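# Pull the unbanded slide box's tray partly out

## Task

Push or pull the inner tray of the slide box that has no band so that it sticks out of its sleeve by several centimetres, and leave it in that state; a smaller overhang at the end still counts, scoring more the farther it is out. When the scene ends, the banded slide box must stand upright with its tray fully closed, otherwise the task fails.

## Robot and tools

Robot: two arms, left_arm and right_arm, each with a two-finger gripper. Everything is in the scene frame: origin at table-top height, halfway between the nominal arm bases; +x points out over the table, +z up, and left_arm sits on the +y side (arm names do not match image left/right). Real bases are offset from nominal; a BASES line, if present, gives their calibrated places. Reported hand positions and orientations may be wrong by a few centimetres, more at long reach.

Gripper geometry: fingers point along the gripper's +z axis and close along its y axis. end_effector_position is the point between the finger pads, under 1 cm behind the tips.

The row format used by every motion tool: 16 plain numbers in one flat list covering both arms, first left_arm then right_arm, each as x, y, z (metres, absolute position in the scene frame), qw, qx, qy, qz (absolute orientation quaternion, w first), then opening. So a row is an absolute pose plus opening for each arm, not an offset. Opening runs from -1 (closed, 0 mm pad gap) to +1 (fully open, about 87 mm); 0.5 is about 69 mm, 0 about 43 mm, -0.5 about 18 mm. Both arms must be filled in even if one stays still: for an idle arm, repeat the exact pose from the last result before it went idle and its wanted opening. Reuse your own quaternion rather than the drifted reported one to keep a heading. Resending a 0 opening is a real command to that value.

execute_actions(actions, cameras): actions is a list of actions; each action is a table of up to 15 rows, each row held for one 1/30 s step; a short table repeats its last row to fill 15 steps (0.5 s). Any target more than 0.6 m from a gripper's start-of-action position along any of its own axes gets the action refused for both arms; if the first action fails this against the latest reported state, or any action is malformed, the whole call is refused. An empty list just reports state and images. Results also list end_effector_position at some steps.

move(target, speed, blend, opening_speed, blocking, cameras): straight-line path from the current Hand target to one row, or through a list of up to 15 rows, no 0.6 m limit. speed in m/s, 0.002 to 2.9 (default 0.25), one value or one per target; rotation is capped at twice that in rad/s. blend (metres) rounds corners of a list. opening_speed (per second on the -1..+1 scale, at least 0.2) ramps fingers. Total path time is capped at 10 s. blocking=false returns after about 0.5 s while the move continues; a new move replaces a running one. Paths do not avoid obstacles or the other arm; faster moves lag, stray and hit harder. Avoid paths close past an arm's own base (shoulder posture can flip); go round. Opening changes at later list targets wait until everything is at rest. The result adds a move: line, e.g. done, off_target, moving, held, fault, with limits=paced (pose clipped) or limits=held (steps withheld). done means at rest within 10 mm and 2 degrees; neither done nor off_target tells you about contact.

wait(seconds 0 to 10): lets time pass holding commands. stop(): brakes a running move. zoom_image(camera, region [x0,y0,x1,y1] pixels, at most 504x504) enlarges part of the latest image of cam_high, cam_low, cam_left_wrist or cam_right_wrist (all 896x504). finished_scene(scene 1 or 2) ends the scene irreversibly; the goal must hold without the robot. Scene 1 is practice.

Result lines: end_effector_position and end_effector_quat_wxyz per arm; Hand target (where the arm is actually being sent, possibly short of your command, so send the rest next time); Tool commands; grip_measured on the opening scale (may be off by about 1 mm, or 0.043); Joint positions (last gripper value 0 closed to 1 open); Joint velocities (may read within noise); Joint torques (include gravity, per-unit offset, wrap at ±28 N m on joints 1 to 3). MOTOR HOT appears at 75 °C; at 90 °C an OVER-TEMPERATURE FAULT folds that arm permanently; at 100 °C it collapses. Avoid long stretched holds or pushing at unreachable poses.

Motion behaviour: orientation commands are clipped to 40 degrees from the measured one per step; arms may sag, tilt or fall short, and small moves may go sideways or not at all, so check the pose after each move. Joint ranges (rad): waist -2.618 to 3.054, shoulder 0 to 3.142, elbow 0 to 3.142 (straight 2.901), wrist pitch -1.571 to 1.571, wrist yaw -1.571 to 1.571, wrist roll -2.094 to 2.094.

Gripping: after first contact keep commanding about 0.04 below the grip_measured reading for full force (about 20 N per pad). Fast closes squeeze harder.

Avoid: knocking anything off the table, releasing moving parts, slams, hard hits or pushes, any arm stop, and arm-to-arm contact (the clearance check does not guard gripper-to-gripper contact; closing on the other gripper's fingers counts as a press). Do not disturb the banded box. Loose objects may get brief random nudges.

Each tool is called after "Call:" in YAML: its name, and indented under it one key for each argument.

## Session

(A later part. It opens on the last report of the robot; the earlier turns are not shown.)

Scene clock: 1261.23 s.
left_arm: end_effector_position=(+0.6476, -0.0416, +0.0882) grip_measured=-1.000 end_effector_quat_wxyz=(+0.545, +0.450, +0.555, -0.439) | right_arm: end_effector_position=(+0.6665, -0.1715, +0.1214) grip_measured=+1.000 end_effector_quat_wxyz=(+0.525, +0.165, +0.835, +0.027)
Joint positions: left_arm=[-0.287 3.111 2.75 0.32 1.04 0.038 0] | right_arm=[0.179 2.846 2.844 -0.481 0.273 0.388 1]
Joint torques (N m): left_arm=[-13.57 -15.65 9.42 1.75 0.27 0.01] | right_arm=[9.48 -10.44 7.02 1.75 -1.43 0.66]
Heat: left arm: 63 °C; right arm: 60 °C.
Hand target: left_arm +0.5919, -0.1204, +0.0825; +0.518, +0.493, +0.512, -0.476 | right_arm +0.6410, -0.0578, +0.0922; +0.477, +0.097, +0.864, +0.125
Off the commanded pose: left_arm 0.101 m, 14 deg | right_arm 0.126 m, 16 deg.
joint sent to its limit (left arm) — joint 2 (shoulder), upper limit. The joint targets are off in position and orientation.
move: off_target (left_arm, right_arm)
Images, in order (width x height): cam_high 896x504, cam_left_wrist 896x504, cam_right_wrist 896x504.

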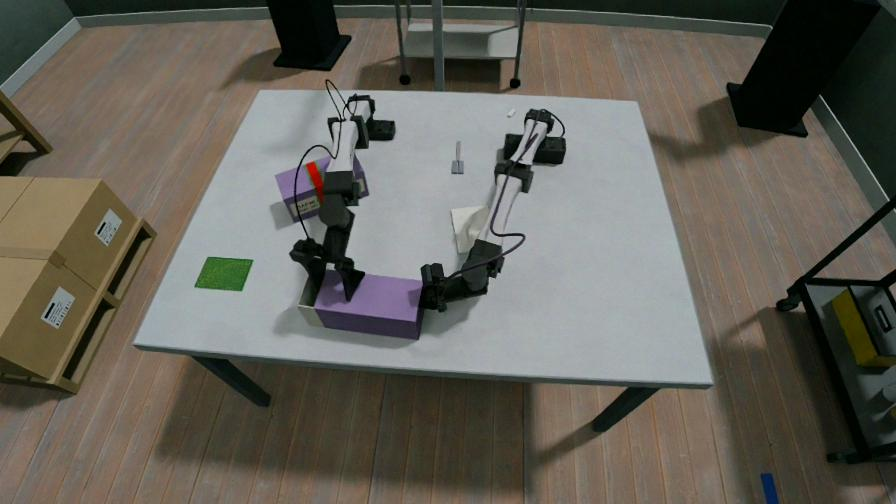

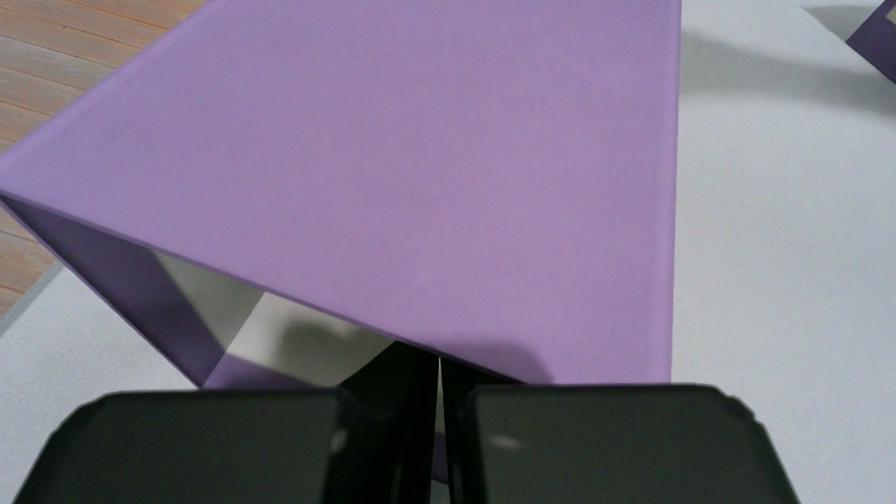

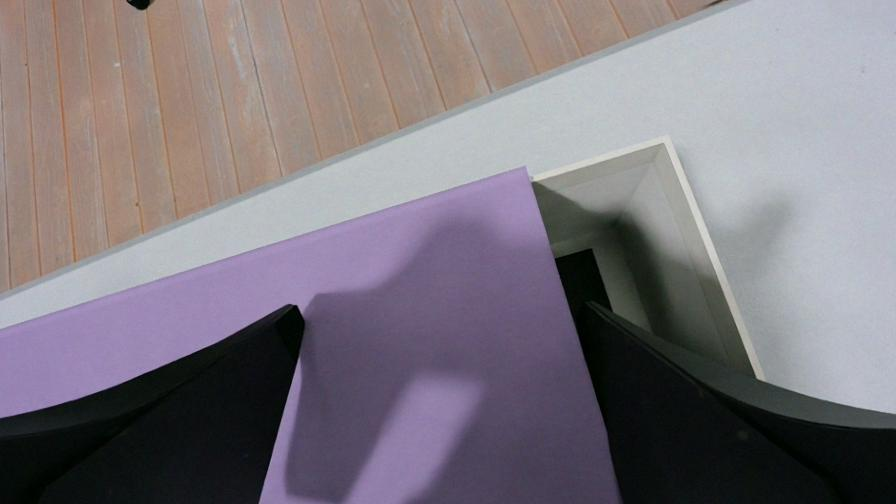

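Call:
move:
  target:
    - [0.54,-0.13,0.082,0.49,0.51,0.49,-0.51,-1,0.57,-0.05,0.09,0.45,0.1,0.88,0.12,1]
  speed: 0.08
  cameras: ["cam_left_wrist","cam_right_wrist","cam_high"]

Call:
zoom_image:
  camera: "cam_high"
  region: [280, 240, 440, 350]

Scene clock: 1274.87 s.
left_arm: end_effector_position=(+0.6014, -0.0508, +0.0547) grip_measured=-1.000 end_effector_quat_wxyz=(+0.524, +0.462, +0.541, -0.468) | right_arm: end_effector_position=(+0.5921, -0.1709, +0.1211) grip_measured=+1.000 end_effector_quat_wxyz=(+0.508, +0.190, +0.840, -0.011)
Joint positions: left_arm=[-0.315 2.945 2.255 0.662 1.089 0.002 0] | right_arm=[0.229 2.361 1.962 -0.153 0.397 0.433 1]
Joint torques (N m): left_arm=[-13.64 -22.11 5.59 1.5 0.47 -0.11] | right_arm=[9.17 -11.29 3.63 1.6 -2.06 0.61]
Heat: left arm: 63 °C; right arm: 58 °C.
Hand target: left_arm +0.5406, -0.1244, +0.0795; +0.490, +0.510, +0.490, -0.511 | right_arm +0.5578, -0.0594, +0.0935; +0.446, +0.106, +0.882, +0.109
Off the commanded pose: left_arm 0.104 m, 10 deg | right_arm 0.127 m, 20 deg.
move: off_target (left_arm, right_arm)
Images, in order (width x height): cam_high 896x504, cam_left_wrist 896x504, cam_right_wrist 896x504.

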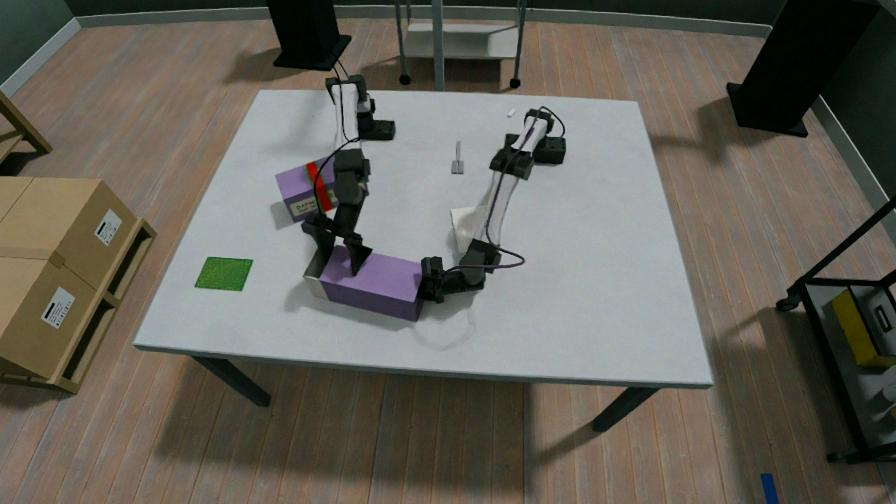

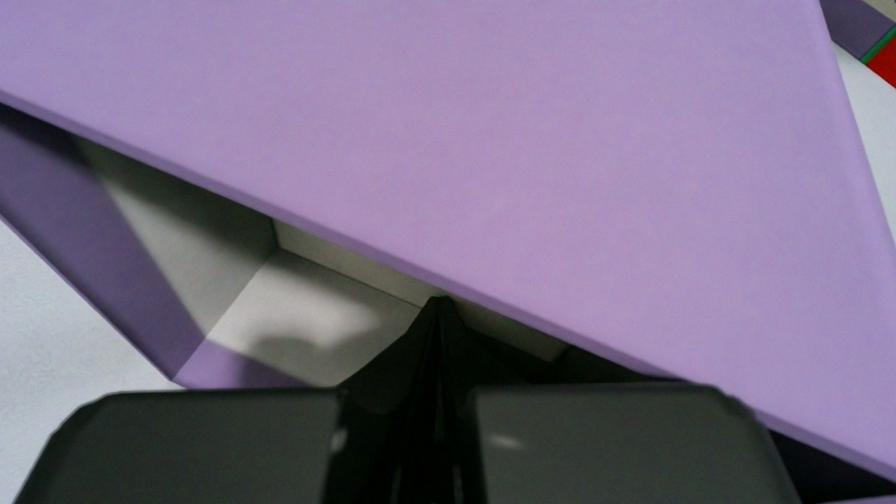

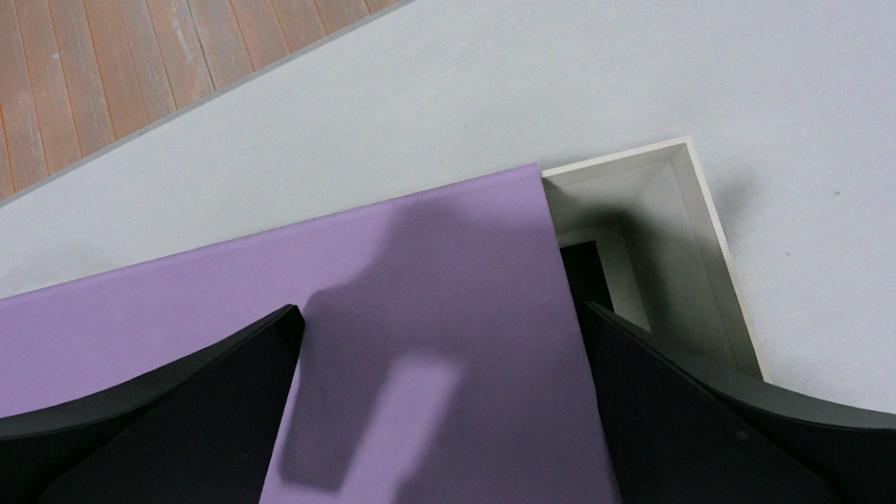

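Scaled by 3.150 from the camera's 896x504 image, which has a finer 1280x720 frame.

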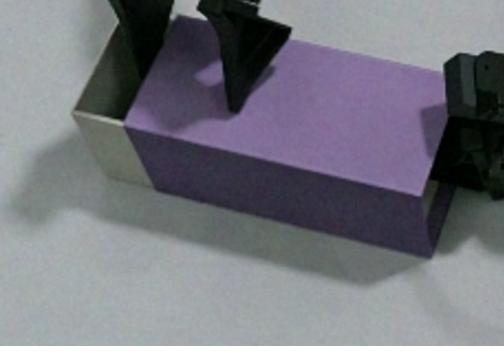

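Call:
move:
  target:
    - [0.60,-0.14,0.10,0.47,0.528,0.47,-0.528,-1,0.63,-0.04,0.09,0.45,0.1,0.88,0.12,1]
    - [0.54,-0.14,0.10,0.47,0.528,0.47,-0.528,-1,0.57,-0.04,0.09,0.45,0.1,0.88,0.12,1]
  speed: 0.08
  cameras: ["cam_left_wrist","cam_right_wrist","cam_high"]

Call:
zoom_image:
  camera: "cam_high"
  region: [280, 240, 440, 350]

Scene clock: 1287.70 s.
left_arm: end_effector_position=(+0.6049, -0.0518, +0.0558) grip_measured=-1.000 end_effector_quat_wxyz=(+0.491, +0.463, +0.547, -0.495) | right_arm: end_effector_position=(+0.5854, -0.1680, +0.1218) grip_measured=+1.000 end_effector_quat_wxyz=(+0.502, +0.197, +0.842, -0.023)
Joint positions: left_arm=[-0.307 3.031 2.463 0.5 1.152 -0.024 0] | right_arm=[0.244 2.351 1.962 -0.187 0.433 0.45 1]
Joint torques (N m): left_arm=[-15.12 -24.06 6.23 1.74 0.6 0.09] | right_arm=[9.65 -10.69 3.82 1.84 -2.19 0.56]
Heat: left arm: 65 °C; right arm: 57 °C.
Hand target: left_arm +0.5400, -0.1329, +0.0964; +0.470, +0.527, +0.469, -0.531 | right_arm +0.5535, -0.0501, +0.0947; +0.445, +0.106, +0.883, +0.107
Off the commanded pose: left_arm 0.118 m, 12 deg | right_arm 0.133 m, 21 deg.
move: off_target (left_arm, right_arm)
Images, in order (width x height): cam_high 896x504, cam_left_wrist 896x504, cam_right_wrist 896x504.

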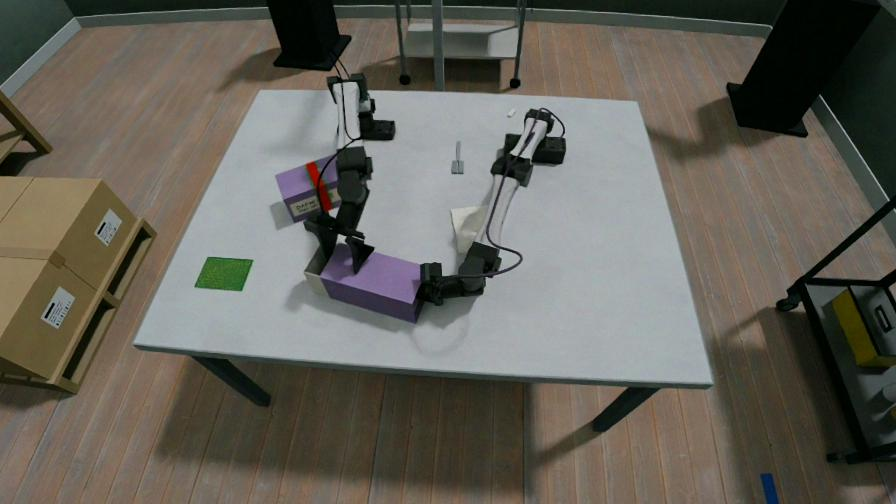

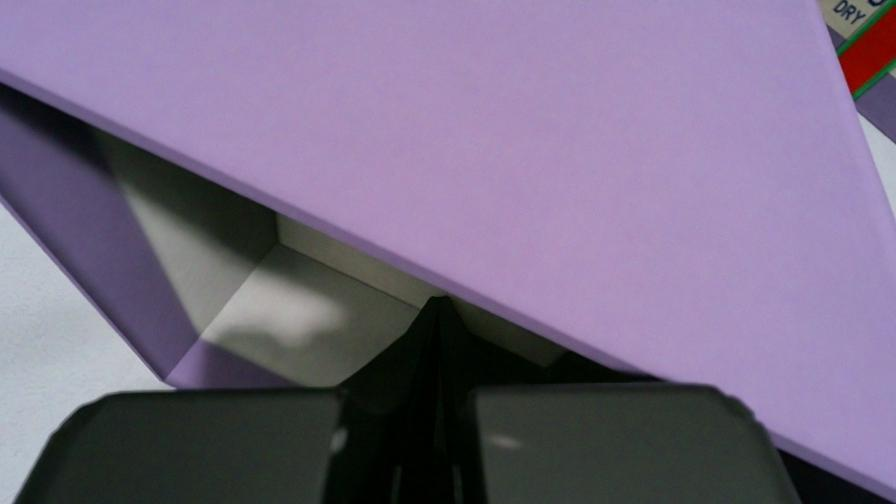

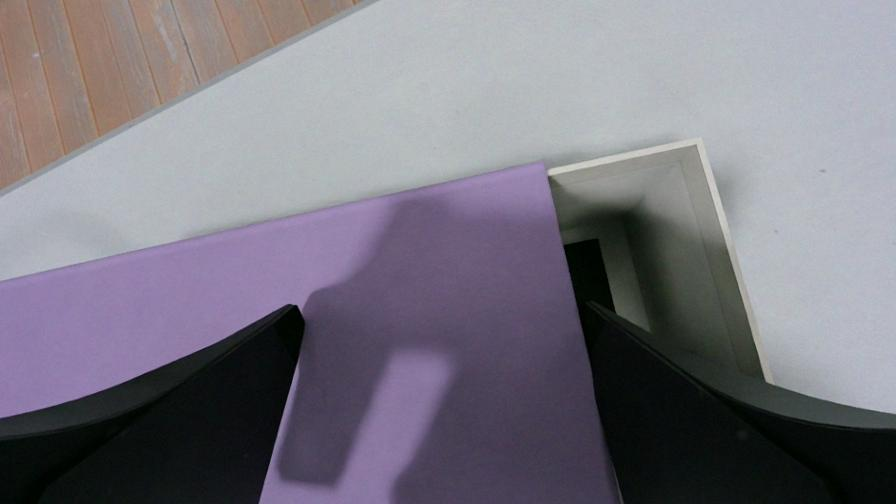

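Scaled by 3.150 from the camera's 896x504 image, which has a finer 1280x720 frame.

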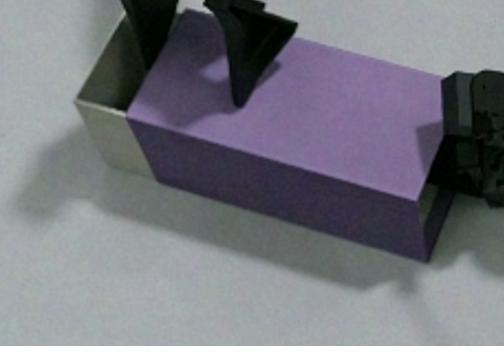

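Call:
move:
  target:
    - [0.56,-0.15,0.10,0.46,0.537,0.46,-0.537,-1,0.62,-0.02,0.085,0.45,0.1,0.88,0.12,1]
  speed: 0.15
  cameras: ["cam_left_wrist","cam_right_wrist","cam_high"]

Call:
zoom_image:
  camera: "cam_high"
  region: [280, 240, 440, 350]

Scene clock: 1304.80 s.
left_arm: end_effector_position=(+0.6157, -0.0548, +0.0701) grip_measured=-1.000 end_effector_quat_wxyz=(+0.476, +0.453, +0.566, -0.498) | right_arm: end_effector_position=(+0.6147, -0.1719, +0.1291) grip_measured=+1.000 end_effector_quat_wxyz=(+0.513, +0.196, +0.834, -0.057)
Joint positions: left_arm=[-0.307 3.121 2.741 0.261 1.142 -0.023 0] | right_arm=[0.247 2.506 2.249 -0.304 0.501 0.413 1]
Joint torques (N m): left_arm=[-15.01 -16.43 14.32 2.17 0.63 0.23] | right_arm=[10.47 -8.47 7.49 1.71 -2.62 1.02]
Heat: left arm: 66 °C; right arm: 59 °C.
Hand target: left_arm +0.5527, -0.1393, +0.0984; +0.474, +0.528, +0.469, -0.526 | right_arm +0.5875, -0.0321, +0.0928; +0.453, +0.105, +0.879, +0.104
Off the commanded pose: left_arm 0.114 m, 16 deg | right_arm 0.158 m, 25 deg.
joint sent to its limit (left arm) — joint 2 (shoulder), upper limit. The joint targets are off in position, not in orientation.
move: off_target (left_arm, right_arm)
Images, in order (width x height): cam_high 896x504, cam_left_wrist 896x504, cam_right_wrist 896x504.

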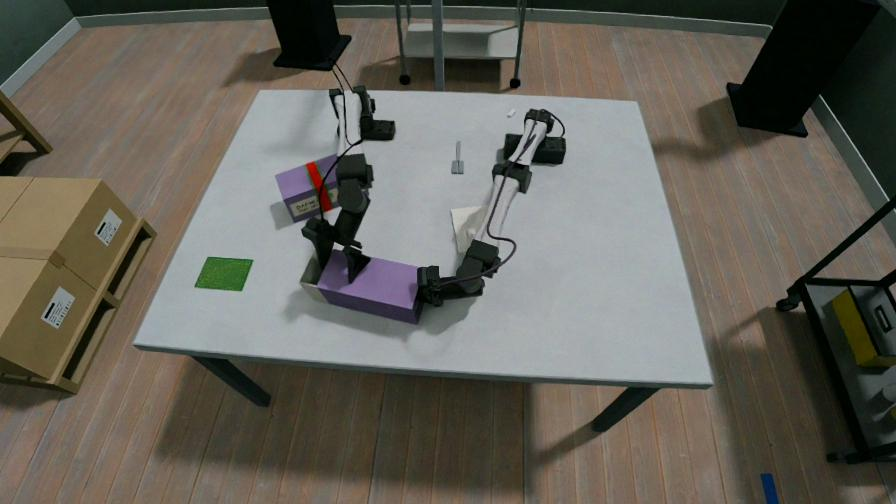

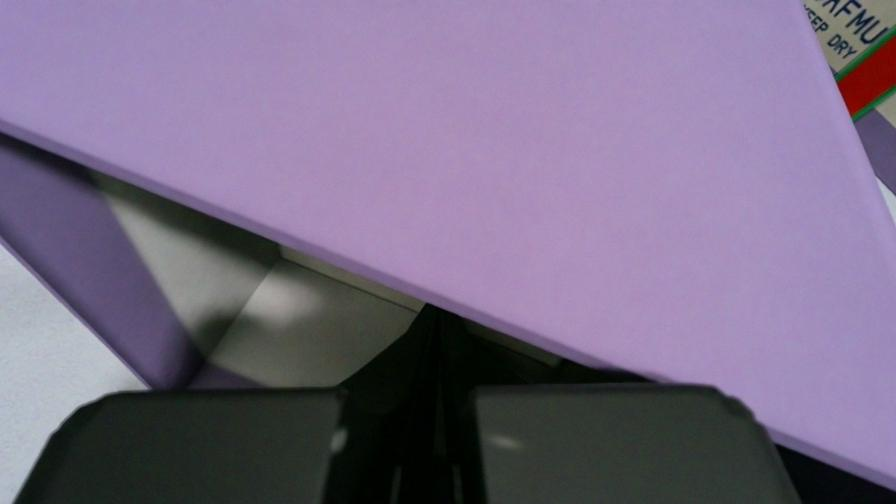

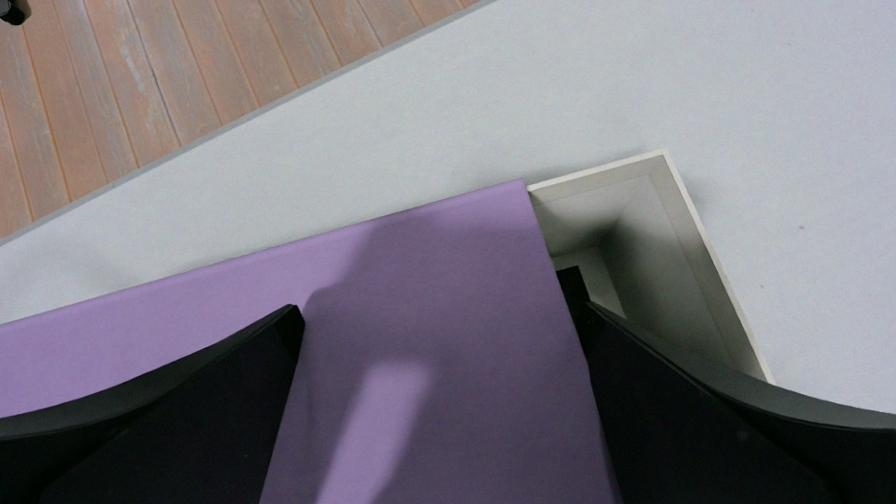

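Scaled by 3.150 from the camera's 896x504 image, which has a finer 1280x720 frame.

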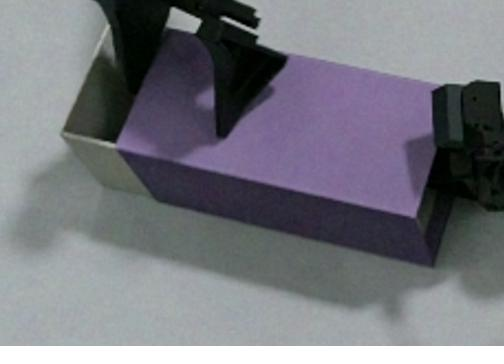

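Call:
move:
  target:
    - [0.615,-0.045,0.085,0.47,0.528,0.47,-0.528,-1,0.61,-0.175,0.13,0.45,0.1,0.88,0.12,1]
    - [0.61,-0.03,0.09,0.47,0.528,0.47,-0.528,-1,0.60,-0.18,0.175,0.42,0.07,0.9,0.05,1]
    - [0.61,-0.03,0.09,0.47,0.528,0.47,-0.528,-1,0.575,-0.215,0.18,0.418,0.134,0.896,-0.063,-1]
  speed: 0.1

Scene clock: 1328.57 s.
left_arm: end_effector_position=(+0.6076, -0.0330, +0.0863) grip_measured=-1.000 end_effector_quat_wxyz=(+0.483, +0.511, +0.497, -0.508) | right_arm: end_effector_position=(+0.5745, -0.2167, +0.1481) grip_measured=-0.959 end_effector_quat_wxyz=(+0.389, +0.128, +0.910, -0.067)
Joint positions: left_arm=[-0.265 3.121 2.767 0.292 1.313 0.051 0] | right_arm=[0.15 2.569 2.633 -0.874 0.317 0.285 0.021]
Joint torques (N m): left_arm=[0.75 -16.4 10.66 1.44 0.28 -0.01] | right_arm=[-0.2 -16.75 4.88 2 0.23 0.13]
Heat: left arm: 65 °C; right arm: 56 °C.
Hand target: left_arm +0.6090, -0.0297, +0.0900; +0.490, +0.518, +0.486, -0.506 | right_arm +0.5746, -0.2151, +0.1795; +0.416, +0.134, +0.897, -0.063
Off the commanded pose: left_arm 0.005 m, 5 deg | right_arm 0.032 m, 4 deg.
joint sent to its limit (left arm) — joint 2 (shoulder), upper limit. The joint targets are off in orientation, not in position.
move: off_target (left_arm, right_arm); target 3's new opening was sent with right_arm's hand 0.032 m and 4 deg from that target

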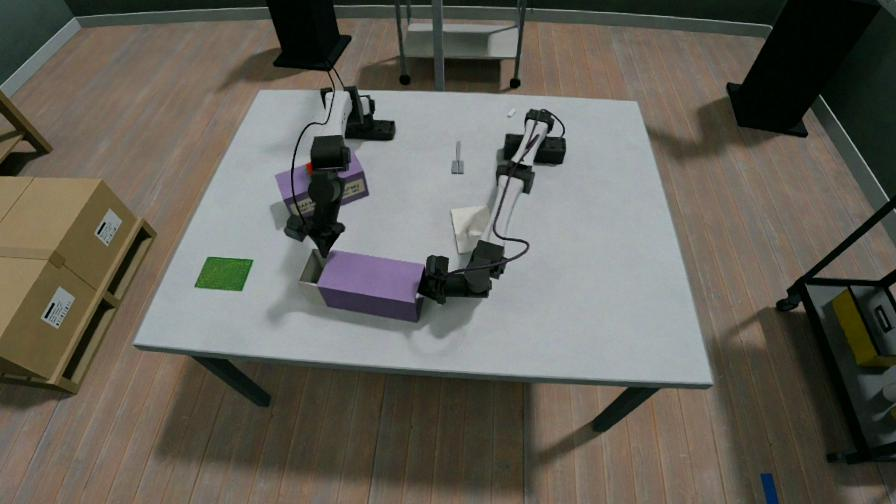

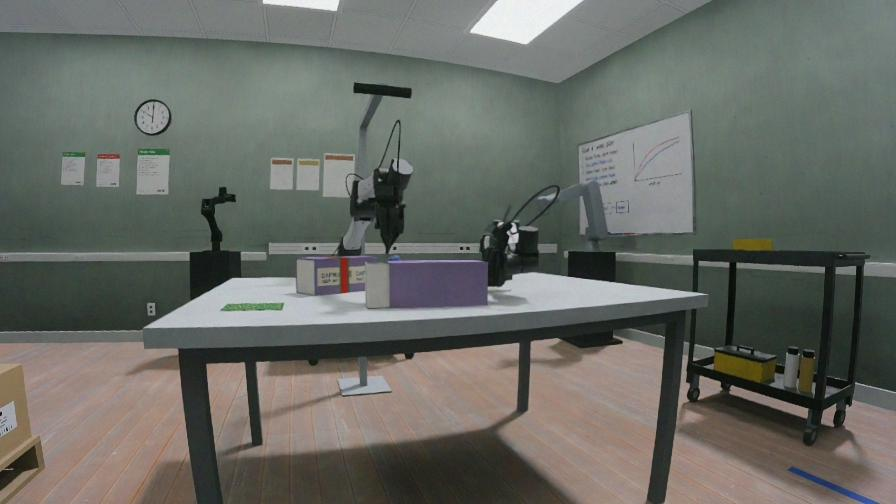

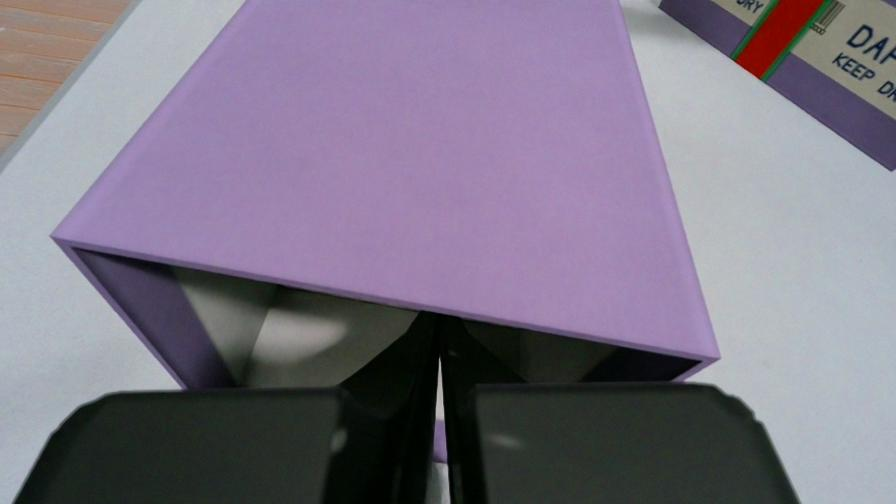

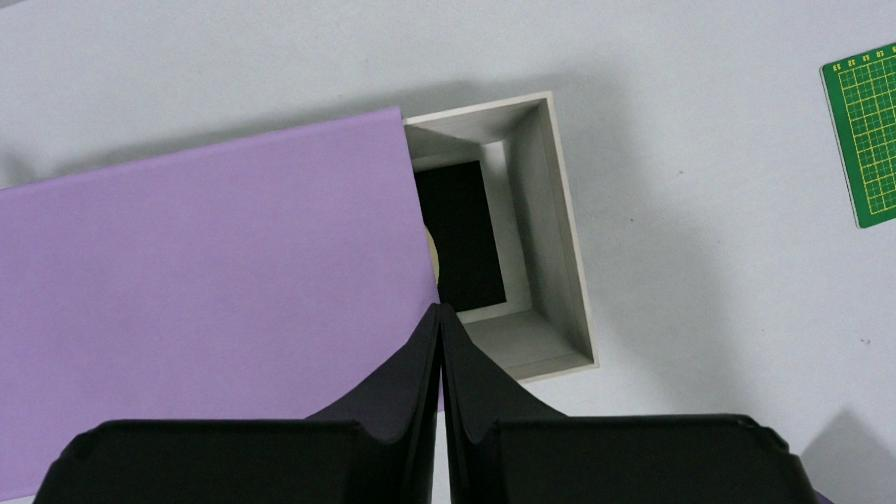

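Call:
move:
  target:
    - [0.605,-0.01,0.09,0.49,0.518,0.486,-0.506,-1,0.56,-0.24,0.22,0.418,0.134,0.896,-0.063,-1]
    - [0.58,0.07,0.10,0.49,0.518,0.486,-0.506,-1,0.50,-0.26,0.25,0.418,0.1,0.9,-0.05,-1]
    - [0.54,0.11,0.14,0.49,0.518,0.486,-0.506,-1,0.45,-0.27,0.25,0.4,0.05,0.9,-0.02,-1]
  speed: 0.12

Call:
zoom_image:
  camera: "cam_high"
  region: [260, 140, 460, 350]

Scene clock: 1341.50 s.
left_arm: end_effector_position=(+0.5422, +0.1093, +0.1156) grip_measured=-1.000 end_effector_quat_wxyz=(+0.477, +0.499, +0.505, -0.517) | right_arm: end_effector_position=(+0.4501, -0.2703, +0.2346) grip_measured=-0.959 end_effector_quat_wxyz=(+0.384, +0.054, +0.922, -0.026)
Joint positions: left_arm=[-0.037 2.513 1.709 0.527 1.534 0.232 0] | right_arm=[0.012 1.899 1.882 -0.768 0.087 0.078 0.021]
Joint torques (N m): left_arm=[0.14 -19.95 5.52 1.3 0.36 0.11] | right_arm=[-0.99 -11.32 5.14 2.15 -0.13 -0.03]
Heat: left arm: 65 °C; right arm: 65 °C.
Hand target: left_arm +0.5401, +0.1098, +0.1393; +0.491, +0.517, +0.485, -0.507 | right_arm +0.4498, -0.2699, +0.2500; +0.405, +0.051, +0.913, -0.021
Off the commanded pose: left_arm 0.024 m, 4 deg | right_arm 0.015 m, 3 deg.
move: off_target (left_arm, right_arm)

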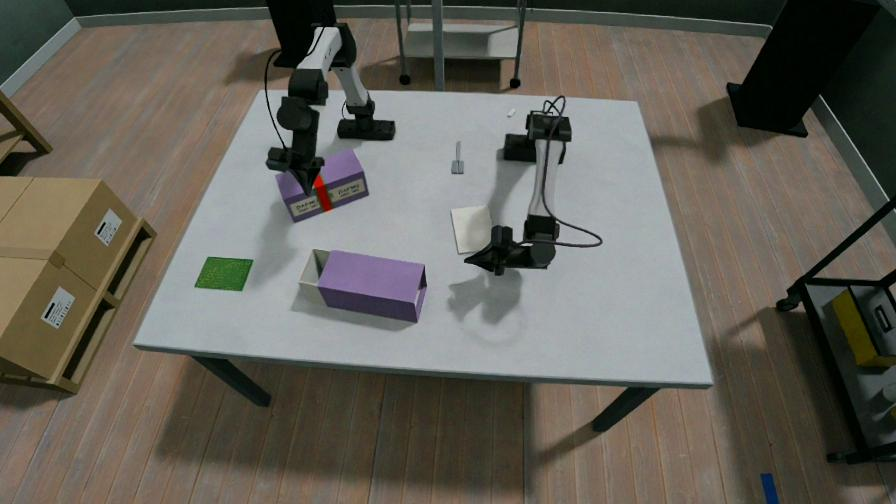

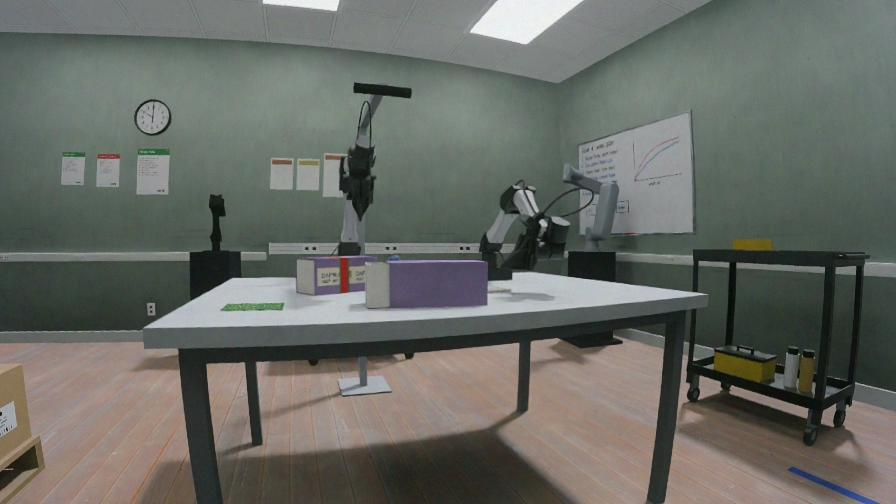

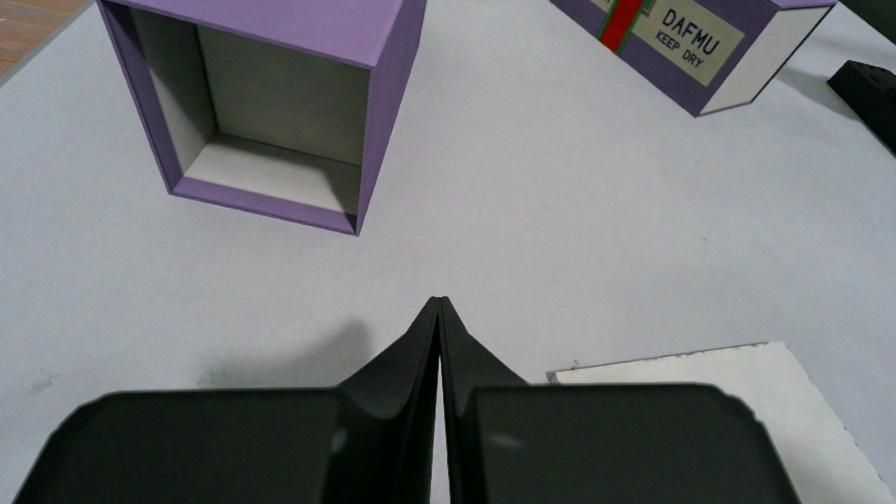

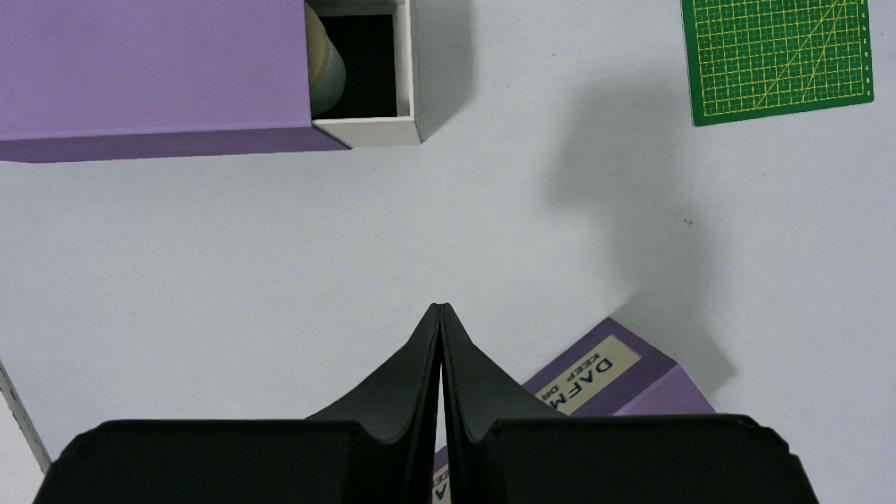

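Scaled by 2.400 from the camera's 896x504 image, which has a finer 1280x720 frame.

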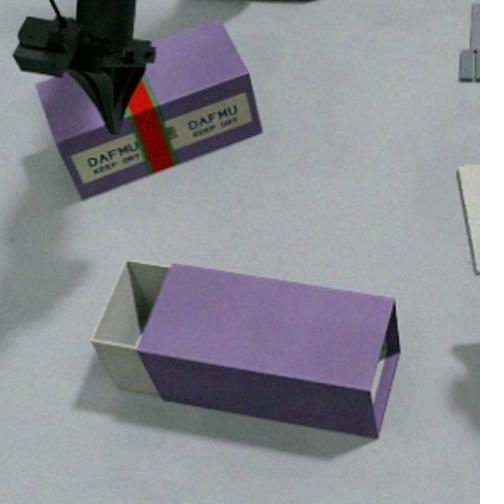

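Call:
finished_scene:
  scene: 2

The scene is finished: the task was done.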